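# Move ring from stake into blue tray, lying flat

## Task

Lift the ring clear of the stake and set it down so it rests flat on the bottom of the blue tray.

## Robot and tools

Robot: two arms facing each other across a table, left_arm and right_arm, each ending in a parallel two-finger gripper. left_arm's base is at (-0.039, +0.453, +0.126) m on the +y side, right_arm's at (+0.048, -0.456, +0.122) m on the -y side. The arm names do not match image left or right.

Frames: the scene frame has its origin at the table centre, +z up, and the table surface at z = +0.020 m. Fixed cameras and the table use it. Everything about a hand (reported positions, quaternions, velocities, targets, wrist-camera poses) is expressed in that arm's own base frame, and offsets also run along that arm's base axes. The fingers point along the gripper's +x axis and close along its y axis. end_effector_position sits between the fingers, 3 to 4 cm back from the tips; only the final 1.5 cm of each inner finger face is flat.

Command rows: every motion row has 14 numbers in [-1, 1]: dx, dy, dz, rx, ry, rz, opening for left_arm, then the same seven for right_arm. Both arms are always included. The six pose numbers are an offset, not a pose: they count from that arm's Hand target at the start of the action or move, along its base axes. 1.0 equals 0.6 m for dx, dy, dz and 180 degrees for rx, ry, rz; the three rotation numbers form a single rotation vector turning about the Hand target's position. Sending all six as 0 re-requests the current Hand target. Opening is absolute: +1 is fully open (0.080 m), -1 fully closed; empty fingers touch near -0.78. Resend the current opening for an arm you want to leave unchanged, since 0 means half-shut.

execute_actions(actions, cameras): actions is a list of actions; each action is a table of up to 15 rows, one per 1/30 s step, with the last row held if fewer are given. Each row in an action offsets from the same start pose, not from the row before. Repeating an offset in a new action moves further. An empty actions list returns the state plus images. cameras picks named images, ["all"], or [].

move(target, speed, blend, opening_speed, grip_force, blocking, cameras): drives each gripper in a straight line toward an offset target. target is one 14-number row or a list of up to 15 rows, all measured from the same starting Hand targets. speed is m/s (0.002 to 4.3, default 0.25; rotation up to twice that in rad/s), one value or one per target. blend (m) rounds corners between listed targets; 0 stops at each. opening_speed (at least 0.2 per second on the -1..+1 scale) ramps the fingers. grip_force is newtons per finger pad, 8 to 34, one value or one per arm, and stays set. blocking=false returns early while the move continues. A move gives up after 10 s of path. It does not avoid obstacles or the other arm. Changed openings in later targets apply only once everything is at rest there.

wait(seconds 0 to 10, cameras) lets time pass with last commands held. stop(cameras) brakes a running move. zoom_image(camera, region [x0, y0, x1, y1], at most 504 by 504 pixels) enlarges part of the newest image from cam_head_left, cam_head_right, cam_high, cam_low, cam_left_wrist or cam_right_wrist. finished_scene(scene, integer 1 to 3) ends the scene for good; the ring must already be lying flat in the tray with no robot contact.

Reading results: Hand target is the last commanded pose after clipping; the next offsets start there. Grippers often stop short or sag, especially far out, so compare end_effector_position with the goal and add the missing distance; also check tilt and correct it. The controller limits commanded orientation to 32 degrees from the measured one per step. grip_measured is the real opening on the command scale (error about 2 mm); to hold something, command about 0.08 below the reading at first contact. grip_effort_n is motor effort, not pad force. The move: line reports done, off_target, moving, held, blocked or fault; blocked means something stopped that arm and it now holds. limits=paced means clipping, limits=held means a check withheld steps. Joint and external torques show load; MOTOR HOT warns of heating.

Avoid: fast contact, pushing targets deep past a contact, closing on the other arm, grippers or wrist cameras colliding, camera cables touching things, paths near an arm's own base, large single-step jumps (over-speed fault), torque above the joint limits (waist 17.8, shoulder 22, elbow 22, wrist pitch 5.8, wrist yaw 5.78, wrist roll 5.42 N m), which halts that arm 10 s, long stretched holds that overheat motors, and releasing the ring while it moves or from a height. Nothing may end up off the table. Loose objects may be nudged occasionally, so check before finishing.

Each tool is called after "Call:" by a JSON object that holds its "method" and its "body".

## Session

Call:
{"method": "execute_actions", "body": {"actions": [], "cameras": ["cam_high","cam_head_left"]}}

Call:
{"method": "zoom_image", "body": {"camera": "cam_high", "region": [320, 200, 572, 400]}}

Scene clock: 0.00 s.
left_arm: end_effector_position=(+0.2650, -0.1098, -0.0192) grip_measured=+1.000 grip_effort_n=n/a end_effector_quat_wxyz=(+0.914, +0.194, +0.355, -0.036) | right_arm: end_effector_position=(+0.2942, -0.2467, +0.2527) grip_measured=+1.000 grip_effort_n=n/a end_effector_quat_wxyz=(+0.836, -0.019, +0.523, -0.165)
Joint positions: left_arm=[-0.668 1.699 0.287 0.526 -0.544 -0.11 0.08] | right_arm=[-0.713 1.627 1.689 -1.114 -0.038 -0.489 0.08]
Joint velocities: within noise
Joint torques (N m): no reading
External joint torques (N m): no reading
Heat: left arm: hottest elbow 30 °C (+0.0 °C/min); right arm: hottest wrist pitch 29 °C (+0.0 °C/min).
Hand target: left_arm +0.2662, -0.1105, -0.0178; +0.915, +0.193, +0.352, -0.036 | right_arm +0.2943, -0.2467, +0.2535; +0.837, -0.020, +0.522, -0.165
Tool commands: left_gripper/opening=+1.0 right_gripper/opening=+1.0
Images, in order (width x height): cam_head_left 896x504, cam_high 896x504.

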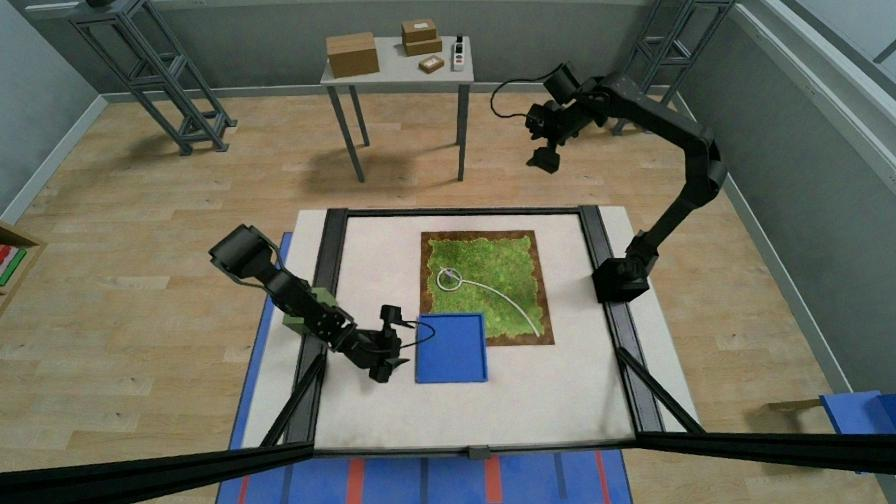

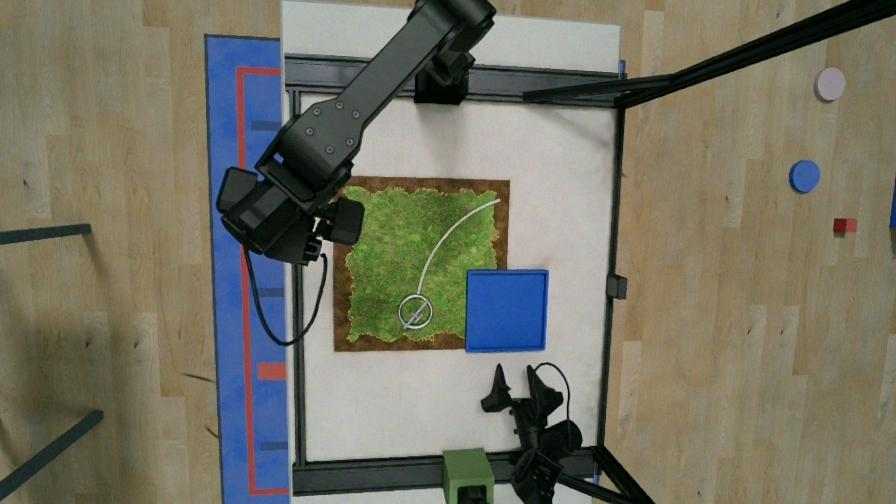

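Scaled by 2.000 from the camera's 896x504 image, which has a finer 1280x720 frame.

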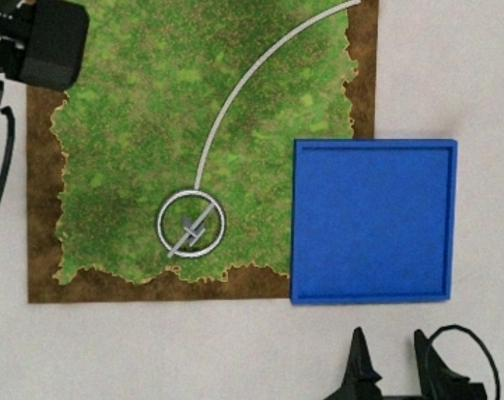

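Call:
{"method": "zoom_image", "body": {"camera": "cam_high", "region": [384, 282, 448, 342]}}

Scaled by 7.875 from the camera's 896x504 image, which has a finer 1280x720 frame.

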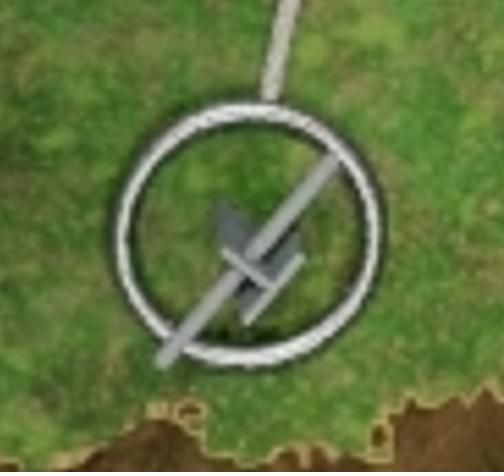

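Call:
{"method": "move", "body": {"target": [-0.033,-0.283,0.167,0,0,0,1,0.3468,0.2877,-0.4058,0.1876,0.0788,-0.1295,-0.38], "speed": 0.3, "cameras": ["cam_right_wrist","cam_high"]}}

Scene clock: 95.13 s.
left_arm: end_effector_position=(+0.2449, -0.2783, +0.0801) grip_measured=+1.000 grip_effort_n=-1.2 end_effector_quat_wxyz=(+0.913, +0.194, +0.356, -0.038) | right_arm: end_effector_position=(+0.5013, -0.0756, +0.0144) grip_measured=-0.376 grip_effort_n=-17.0 end_effector_quat_wxyz=(+0.691, +0.303, +0.635, -0.168)
Joint positions: left_arm=[-1.139 1.767 1.037 -0.483 -0.781 -0.628 0.08] | right_arm=[-0.202 2.509 2.147 -1.102 -0.178 0.489 0.018]
Joint torques (N m): left_arm=[-0.27 -5.91 5.64 0.45 -0.82 -0.1] | right_arm=[0.13 -9.37 7.6 0.28 -0.41 0.14]
External joint torques (N m): left_arm=[-0.26 0.77 0.33 -0.34 -0.4 -0.09] | right_arm=[0.12 2.72 1.73 -0.22 -0.32 0.15]
Heat: left arm: hottest wrist pitch 34 °C (+1.0 °C/min); right arm: hottest shoulder 32 °C (+3.0 °C/min).
Hand target: left_arm +0.2463, -0.2804, +0.0824; +0.915, +0.193, +0.352, -0.036 | right_arm +0.5024, -0.0740, +0.0101; +0.688, +0.306, +0.637, -0.167
Off the commanded pose: left_arm 0.003 m, 1 deg | right_arm 0.005 m, 1 deg.
move: done
camera_calibration:
cam_right_wrist: T_world_to_cam=[[-0.63153, -0.748939, -0.200653, 0.274032], [-0.771015, 0.57927, 0.264541, 0.463552], [-0.0818929, 0.321771, -0.943269, 0.157118], [0, 0, 0, 1]] pos_world=[0.543332, -0.113845, 0.0805617]
Images, in order (width x height): cam_high 896x504, cam_right_wrist 896x504.

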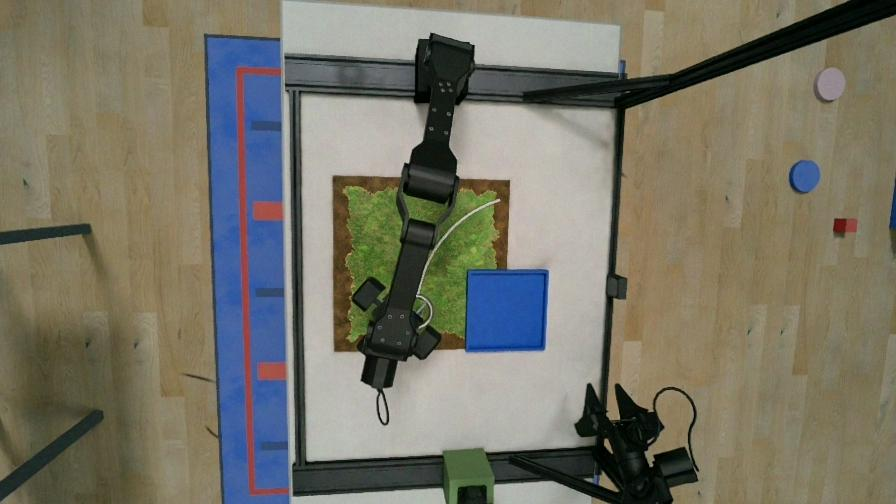

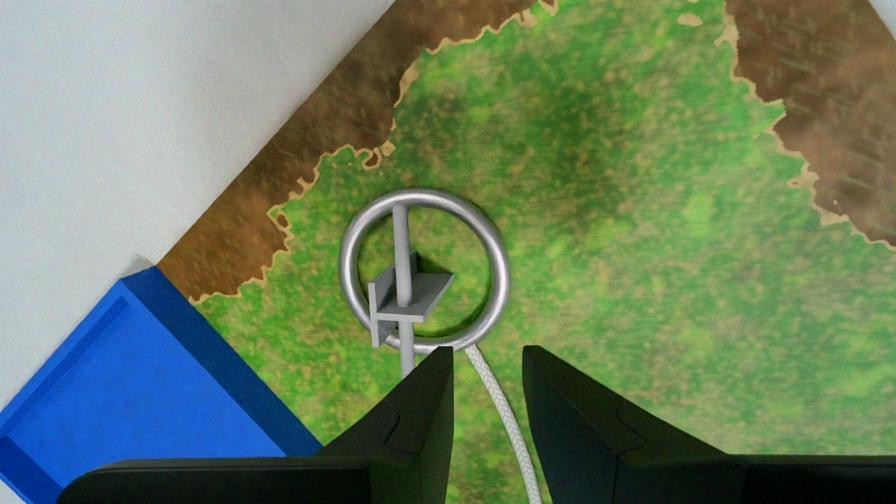

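Call:
{"method": "move", "body": {"target": [0,0,0,0,0,0,1,-0.0023,0.0067,-0.1035,0,0,0,-0.38], "speed": 0.12, "cameras": ["cam_right_wrist"]}}

Scene clock: 153.73 s.
left_arm: end_effector_position=(+0.2449, -0.2783, +0.0801) grip_measured=+1.000 grip_effort_n=-1.2 end_effector_quat_wxyz=(+0.913, +0.194, +0.356, -0.038) | right_arm: end_effector_position=(+0.5037, -0.0722, -0.0445) grip_measured=-0.376 grip_effort_n=-16.5 end_effector_quat_wxyz=(+0.694, +0.303, +0.631, -0.167)
Joint positions: left_arm=[-1.139 1.767 1.037 -0.483 -0.781 -0.628 0.08] | right_arm=[-0.195 2.573 2.027 -0.908 -0.178 0.497 0.018]
Joint torques (N m): left_arm=[-0.17 -5.85 5.58 0.46 -0.84 -0.1] | right_arm=[0.07 -9.77 5.26 0.65 -0.37 0.15]
External joint torques (N m): left_arm=[-0.16 0.87 0.24 -0.34 -0.42 -0.09] | right_arm=[0.04 2.35 -0.41 0.12 -0.27 0.16]
Heat: left arm: hottest elbow 38 °C (+7.0 °C/min); right arm: hottest shoulder 37 °C (+6.0 °C/min).
Hand target: left_arm +0.2463, -0.2804, +0.0824; +0.915, +0.193, +0.352, -0.036 | right_arm +0.5010, -0.0701, -0.0520; +0.687, +0.306, +0.637, -0.167
Off the commanded pose: left_arm 0.003 m, 1 deg | right_arm 0.008 m, 1 deg.
move: done
camera_calibration:
cam_right_wrist: T_world_to_cam=[[-0.629825, -0.748954, -0.205884, 0.265167], [-0.773262, 0.579536, 0.257302, 0.479863], [-0.0733901, 0.321257, -0.944144, 0.0963256], [0, 0, 0, 1]] pos_world=[0.545139, -0.110445, 0.0220692]
Images, in order (width x height): cam_right_wrist 896x504.

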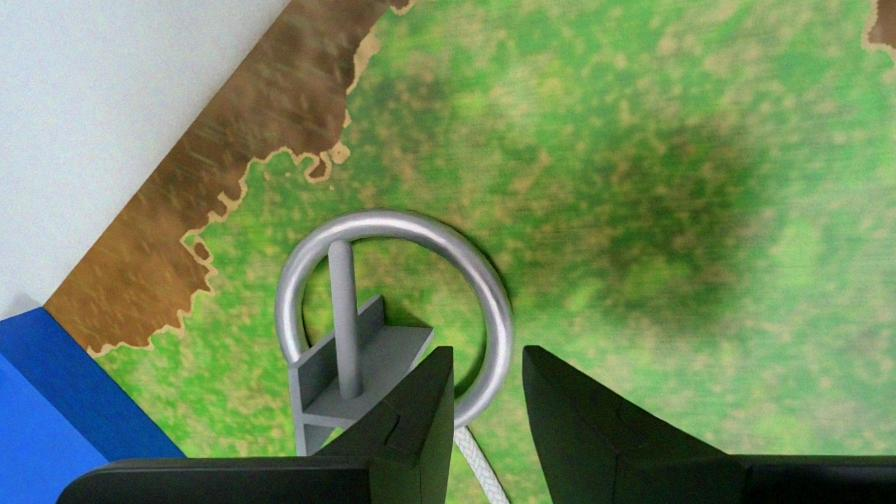

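Call:
{"method": "move", "body": {"target": [[0,0,0,0,0,0,1,-0.001,-0.001,-0.045,0,0,0,-0.38],[0,0,0,0,0,0,1,-0.001,-0.001,-0.045,0,0,0,-0.75]], "speed": [0.06, 0.06], "opening_speed": 0.4, "cameras": ["cam_right_wrist"]}}

Scene clock: 240.27 s.
left_arm: end_effector_position=(+0.2449, -0.2783, +0.0801) grip_measured=+1.000 grip_effort_n=-0.7 end_effector_quat_wxyz=(+0.913, +0.194, +0.356, -0.038) | right_arm: end_effector_position=(+0.5041, -0.0721, -0.0706) grip_measured=-0.626 grip_effort_n=-83.5 end_effector_quat_wxyz=(+0.695, +0.304, +0.631, -0.166)
Joint positions: left_arm=[-1.139 1.767 1.037 -0.483 -0.781 -0.628 0.08] | right_arm=[-0.195 2.615 1.999 -0.836 -0.18 0.497 0.007]
Joint torques (N m): left_arm=[-0.19 -5.87 5.61 0.46 -0.84 -0.08] | right_arm=[-0.02 -9.56 5.14 0.64 -0.31 0.1]
External joint torques (N m): left_arm=[-0.21 0.82 0.33 -0.31 -0.41 -0.07] | right_arm=[0 2.65 -0.44 0.1 -0.23 0.11]
Heat: left arm: hottest elbow 40 °C (+1.0 °C/min); right arm: hottest shoulder 41 °C (+3.0 °C/min).
Hand target: left_arm +0.2463, -0.2804, +0.0824; +0.915, +0.193, +0.352, -0.036 | right_arm +0.5003, -0.0707, -0.0792; +0.687, +0.306, +0.637, -0.167
Off the commanded pose: left_arm 0.003 m, 1 deg | right_arm 0.009 m, 1 deg.
move: off_target (right_arm); target 2's new opening was sent with right_arm's hand 0.009 m and 1 deg from that target
camera_calibration:
cam_right_wrist: T_world_to_cam=[[-0.629177, -0.748826, -0.208318, 0.259657], [-0.774013, 0.579147, 0.255916, 0.487146], [-0.0709897, 0.322257, -0.943987, 0.0706053], [0, 0, 0, 1]] pos_world=[0.54544, -0.110444, -0.00392667]
Images, in order (width x height): cam_right_wrist 896x504.

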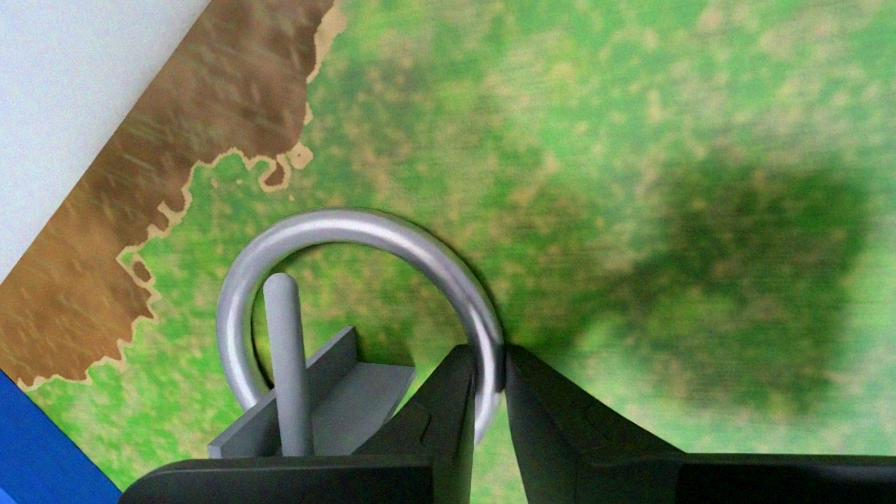

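Call:
{"method": "move", "body": {"target": [[0,0,0,0,0,0,1,0.0188,-0.0212,0.0577,0,0,0,-0.75],[0,0,0,0,0,0,1,-0.0013,-0.0047,0.0537,-0.0951,-0.1160,0,-0.75]], "speed": [0.06, 0.2], "cameras": ["cam_right_wrist"]}}

Scene clock: 318.67 s.
left_arm: end_effector_position=(+0.2449, -0.2783, +0.0801) grip_measured=+1.000 grip_effort_n=-1.2 end_effector_quat_wxyz=(+0.913, +0.194, +0.356, -0.038) | right_arm: end_effector_position=(+0.4981, -0.0730, -0.0542) grip_measured=-0.626 grip_effort_n=-83.5 end_effector_quat_wxyz=(+0.824, +0.227, +0.478, -0.201)
Joint positions: left_arm=[-1.139 1.767 1.037 -0.483 -0.781 -0.628 0.08] | right_arm=[-0.13 2.333 1.424 -0.168 0.053 0.492 0.007]
Joint torques (N m): left_arm=[-0.1 -5.89 5.57 0.45 -0.85 -0.1] | right_arm=[0.07 -11.85 4.89 1.5 0.27 -0.03]
External joint torques (N m): left_arm=[-0.06 0.84 0.23 -0.34 -0.43 -0.09] | right_arm=[0.04 -1.32 -0.39 0.43 0.23 -0.02]
Heat: left arm: hottest elbow 40 °C (+0.0 °C/min); right arm: hottest shoulder 47 °C (+3.0 °C/min).
Hand target: left_arm +0.2463, -0.2804, +0.0824; +0.915, +0.193, +0.352, -0.036 | right_arm +0.4996, -0.0735, -0.0468; +0.829, +0.226, +0.471, -0.201
Off the commanded pose: left_arm 0.003 m, 1 deg | right_arm 0.007 m, 1 deg.
move: done
camera_calibration:
cam_right_wrist: T_world_to_cam=[[-0.564638, -0.803964, -0.186618, 0.223503], [-0.786296, 0.592717, -0.174428, 0.462557], [0.250846, 0.0482477, -0.966824, -0.0956475], [0, 0, 0, 1]] pos_world=[0.513898, -0.0898629, 0.0299184]
Images, in order (width x height): cam_right_wrist 896x504.

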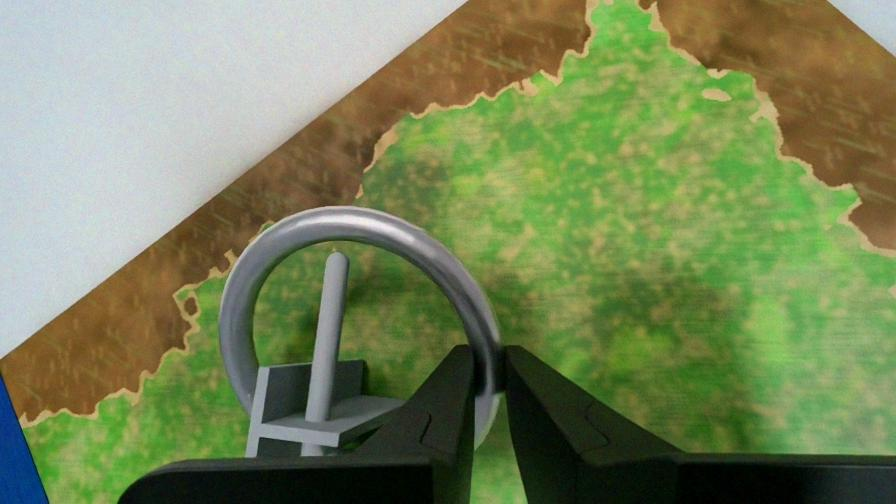

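Call:
{"method": "move", "body": {"target": [[0,0,0,0,0,0,1,-0.0035,0.0070,0.0495,-0.0282,-0.0344,0,-0.75],[0,0,0,0,0,0,1,-0.0815,0.0645,0.0428,-0.0282,-0.0344,0,-0.75]], "speed": [0.1, 0.08], "cameras": ["cam_right_wrist"]}}

Scene clock: 398.60 s.
left_arm: end_effector_position=(+0.2449, -0.2783, +0.0801) grip_measured=+1.000 grip_effort_n=-1.2 end_effector_quat_wxyz=(+0.913, +0.194, +0.356, -0.038) | right_arm: end_effector_position=(+0.4492, -0.0340, -0.0285) grip_measured=-0.626 grip_effort_n=-83.5 end_effector_quat_wxyz=(+0.859, +0.196, +0.426, -0.208)
Joint positions: left_arm=[-1.139 1.767 1.037 -0.483 -0.781 -0.628 0.08] | right_arm=[-0.015 2.1 1.055 0.073 0.182 0.538 0.007]
Joint torques (N m): left_arm=[-0.14 -5.91 5.59 0.44 -0.83 -0.09] | right_arm=[-0.02 -10.22 4.76 1.72 0.34 0.19]
External joint torques (N m): left_arm=[-0.1 0.85 0.25 -0.35 -0.41 -0.08] | right_arm=[-0.07 -1.36 -0.28 0.48 0.23 0.2]
Heat: left arm: hottest elbow 41 °C (+0.0 °C/min); right arm: hottest shoulder 61 °C (+7.0 °C/min). Fold the right arm in close to its base, or ease its load, before you think long.
Hand target: left_arm +0.2463, -0.2804, +0.0824; +0.915, +0.193, +0.352, -0.036 | right_arm +0.4507, -0.0347, -0.0212; +0.862, +0.200, +0.416, -0.210
Off the commanded pose: left_arm 0.003 m, 1 deg | right_arm 0.008 m, 1 deg.
MOTOR HOT: joint 2 (shoulder) of the right arm reports 61 °C; the controller stops that arm at 95 °C. To cool a motor, set the load down, stop pushing, or move to a pose that needs little force.
move: done
camera_calibration:
cam_right_wrist: T_world_to_cam=[[-0.539149, -0.825482, -0.167028, 0.220501], [-0.765953, 0.563055, -0.310298, 0.391485], [0.350191, -0.0393613, -0.935851, -0.107157], [0, 0, 0, 1]] pos_world=[0.456268, -0.0426262, 0.0580234]
Images, in order (width x height): cam_right_wrist 896x504.

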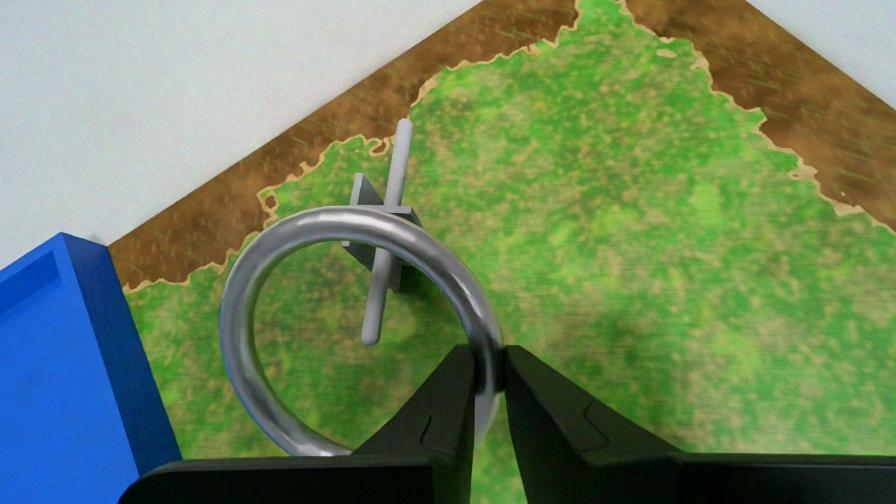

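Call:
{"method": "move", "body": {"target": [[0,0,0,0,0,0,1,0,0.05,0.075,0.1232,0.1504,0,-0.75],[0,0,0,0,0,0,1,0.0743,0.2873,0.0270,0.1232,0.1504,0,-0.75]], "speed": [0.25, 0.2], "blend": [0.015, 0], "cameras": ["cam_right_wrist"]}}

Scene clock: 462.97 s.
left_arm: end_effector_position=(+0.2449, -0.2783, +0.0801) grip_measured=+1.000 grip_effort_n=-0.7 end_effector_quat_wxyz=(+0.913, +0.194, +0.356, -0.038) | right_arm: end_effector_position=(+0.4926, +0.1375, -0.0036) grip_measured=-0.626 grip_effort_n=-83.5 end_effector_quat_wxyz=(+0.687, +0.304, +0.639, -0.165)
Joint positions: left_arm=[-1.139 1.767 1.037 -0.483 -0.781 -0.628 0.08] | right_arm=[0.235 2.485 2.027 -0.948 -0.128 0.925 0.007]
Joint torques (N m): left_arm=[-0.17 -5.92 5.57 0.45 -0.85 -0.08] | right_arm=[-0.13 -9.75 8.09 0.48 0.03 0.15]
External joint torques (N m): left_arm=[-0.18 0.81 0.23 -0.34 -0.43 -0.07] | right_arm=[-0.2 2.05 2.3 -0.11 0.07 0.16]
Heat: left arm: hottest elbow 42 °C (+1.0 °C/min); right arm: hottest shoulder 51 °C (-8.0 °C/min). Fold the right arm in close to its base, or ease its load, before you think long.
Hand target: left_arm +0.2463, -0.2804, +0.0824; +0.915, +0.193, +0.352, -0.036 | right_arm +0.4953, +0.1376, -0.0049; +0.687, +0.306, +0.637, -0.167
Off the commanded pose: left_arm 0.003 m, 1 deg | right_arm 0.003 m, 0 deg.
MOTOR HOT: still on. Joint 2 (shoulder) of the right arm reports 51 °C.
move: done
camera_calibration:
cam_right_wrist: T_world_to_cam=[[-0.631146, -0.748772, -0.202473, 0.424325], [-0.770274, 0.574313, 0.277205, 0.338499], [-0.0912802, 0.330916, -0.939235, 0.0741967], [0, 0, 0, 1]] pos_world=[0.535321, 0.0987655, 0.061769]
Images, in order (width x height): cam_right_wrist 896x504.

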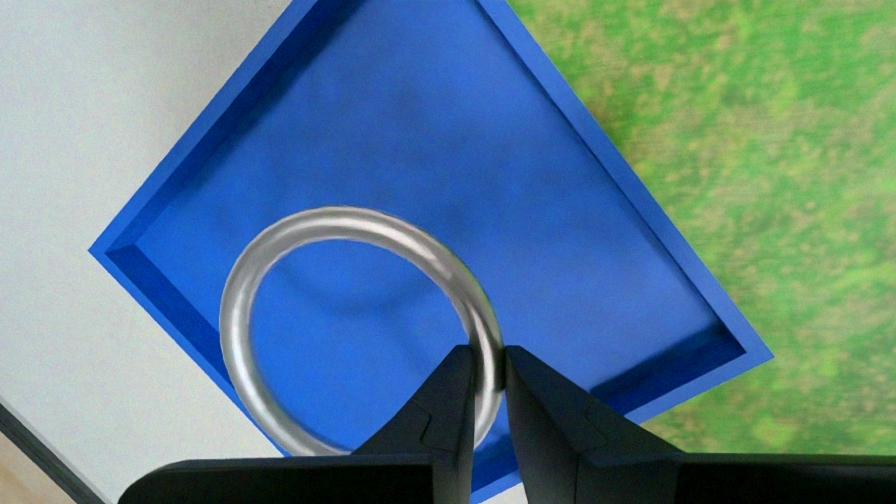

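Call:
{"method": "move", "body": {"target": [[0,0,0,0,0,0,1,-0.0033,0,-0.0752,0,0,0,-0.75],[0,0,0,0,0,0,1,-0.0067,0,-0.1093,0,0,0,-0.75],[0,0,0,0,0,0,1,-0.0067,0,-0.1093,0,0,0,-0.4],[0,0,0,0,0,0,1,-0.0198,-0.0112,-0.0277,0,0,0,-0.4],[0,0,0,0,0,0,1,-0.1,-0.05,0.1333,0,0,0,-0.4]], "speed": [0.15, 0.04, 0.1, 0.06, 0.2], "blend": [0.01, 0, 0, 0.015, 0], "opening_speed": 0.5, "cameras": ["cam_right_wrist", "cam_high"]}}

Scene clock: 507.70 s.
left_arm: end_effector_position=(+0.2449, -0.2783, +0.0801) grip_measured=+1.000 grip_effort_n=-1.2 end_effector_quat_wxyz=(+0.913, +0.194, +0.356, -0.038) | right_arm: end_effector_position=(+0.4372, +0.1082, +0.0736) grip_measured=-0.404 grip_effort_n=18.4 end_effector_quat_wxyz=(+0.688, +0.307, +0.636, -0.169)
Joint positions: left_arm=[-1.139 1.767 1.037 -0.483 -0.781 -0.628 0.08] | right_arm=[0.2 2.152 1.767 -1.021 -0.128 0.9 0.017]
Joint torques (N m): left_arm=[-0.22 -5.97 5.63 0.45 -0.84 -0.11] | right_arm=[-0.18 -10.32 5.37 0.44 -0.21 -0.17]
External joint torques (N m): left_arm=[-0.28 0.76 0.3 -0.34 -0.41 -0.09] | right_arm=[-0.15 -0.21 -0.53 -0.15 -0.18 -0.16]
Heat: left arm: hottest elbow 42 °C (+0.0 °C/min); right arm: hottest shoulder 55 °C (+4.0 °C/min). Fold the right arm in close to its base, or ease its load, before you think long.
Hand target: left_arm +0.2463, -0.2804, +0.0824; +0.915, +0.193, +0.352, -0.036 | right_arm +0.4352, +0.1077, +0.0751; +0.688, +0.306, +0.637, -0.167
Off the commanded pose: left_arm 0.003 m, 1 deg | right_arm 0.002 m, 0 deg.
MOTOR HOT: still on. Joint 2 (shoulder) of the right arm reports 55 °C.
move: done
camera_calibration:
cam_right_wrist: T_world_to_cam=[[-0.638039, -0.743122, -0.201682, 0.385388], [-0.765275, 0.582997, 0.272889, 0.288447], [-0.0852101, 0.328456, -0.940668, 0.149101], [0, 0, 0, 1]] pos_world=[0.479339, 0.0692535, 0.139266]
Images, in order (width x height): cam_high 896x504, cam_right_wrist 896x504.

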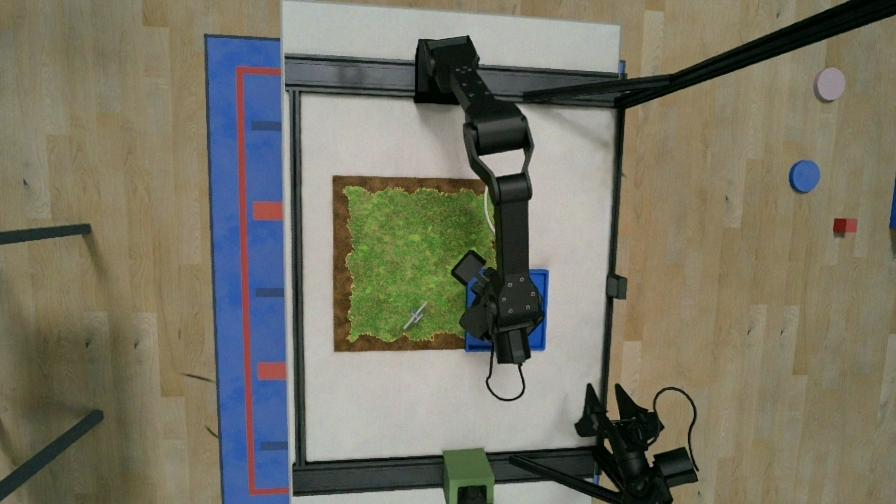

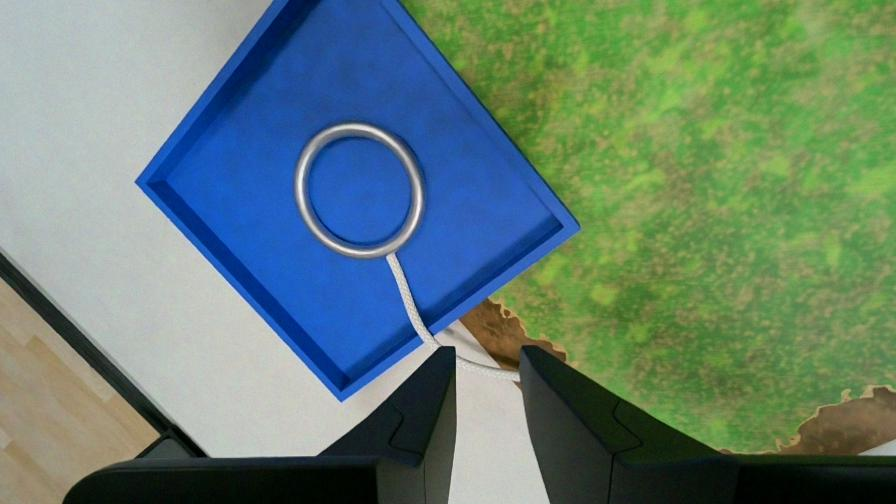

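Call:
{"method": "finished_scene", "body": {"scene": 3}}

The scene is finished: the task was done.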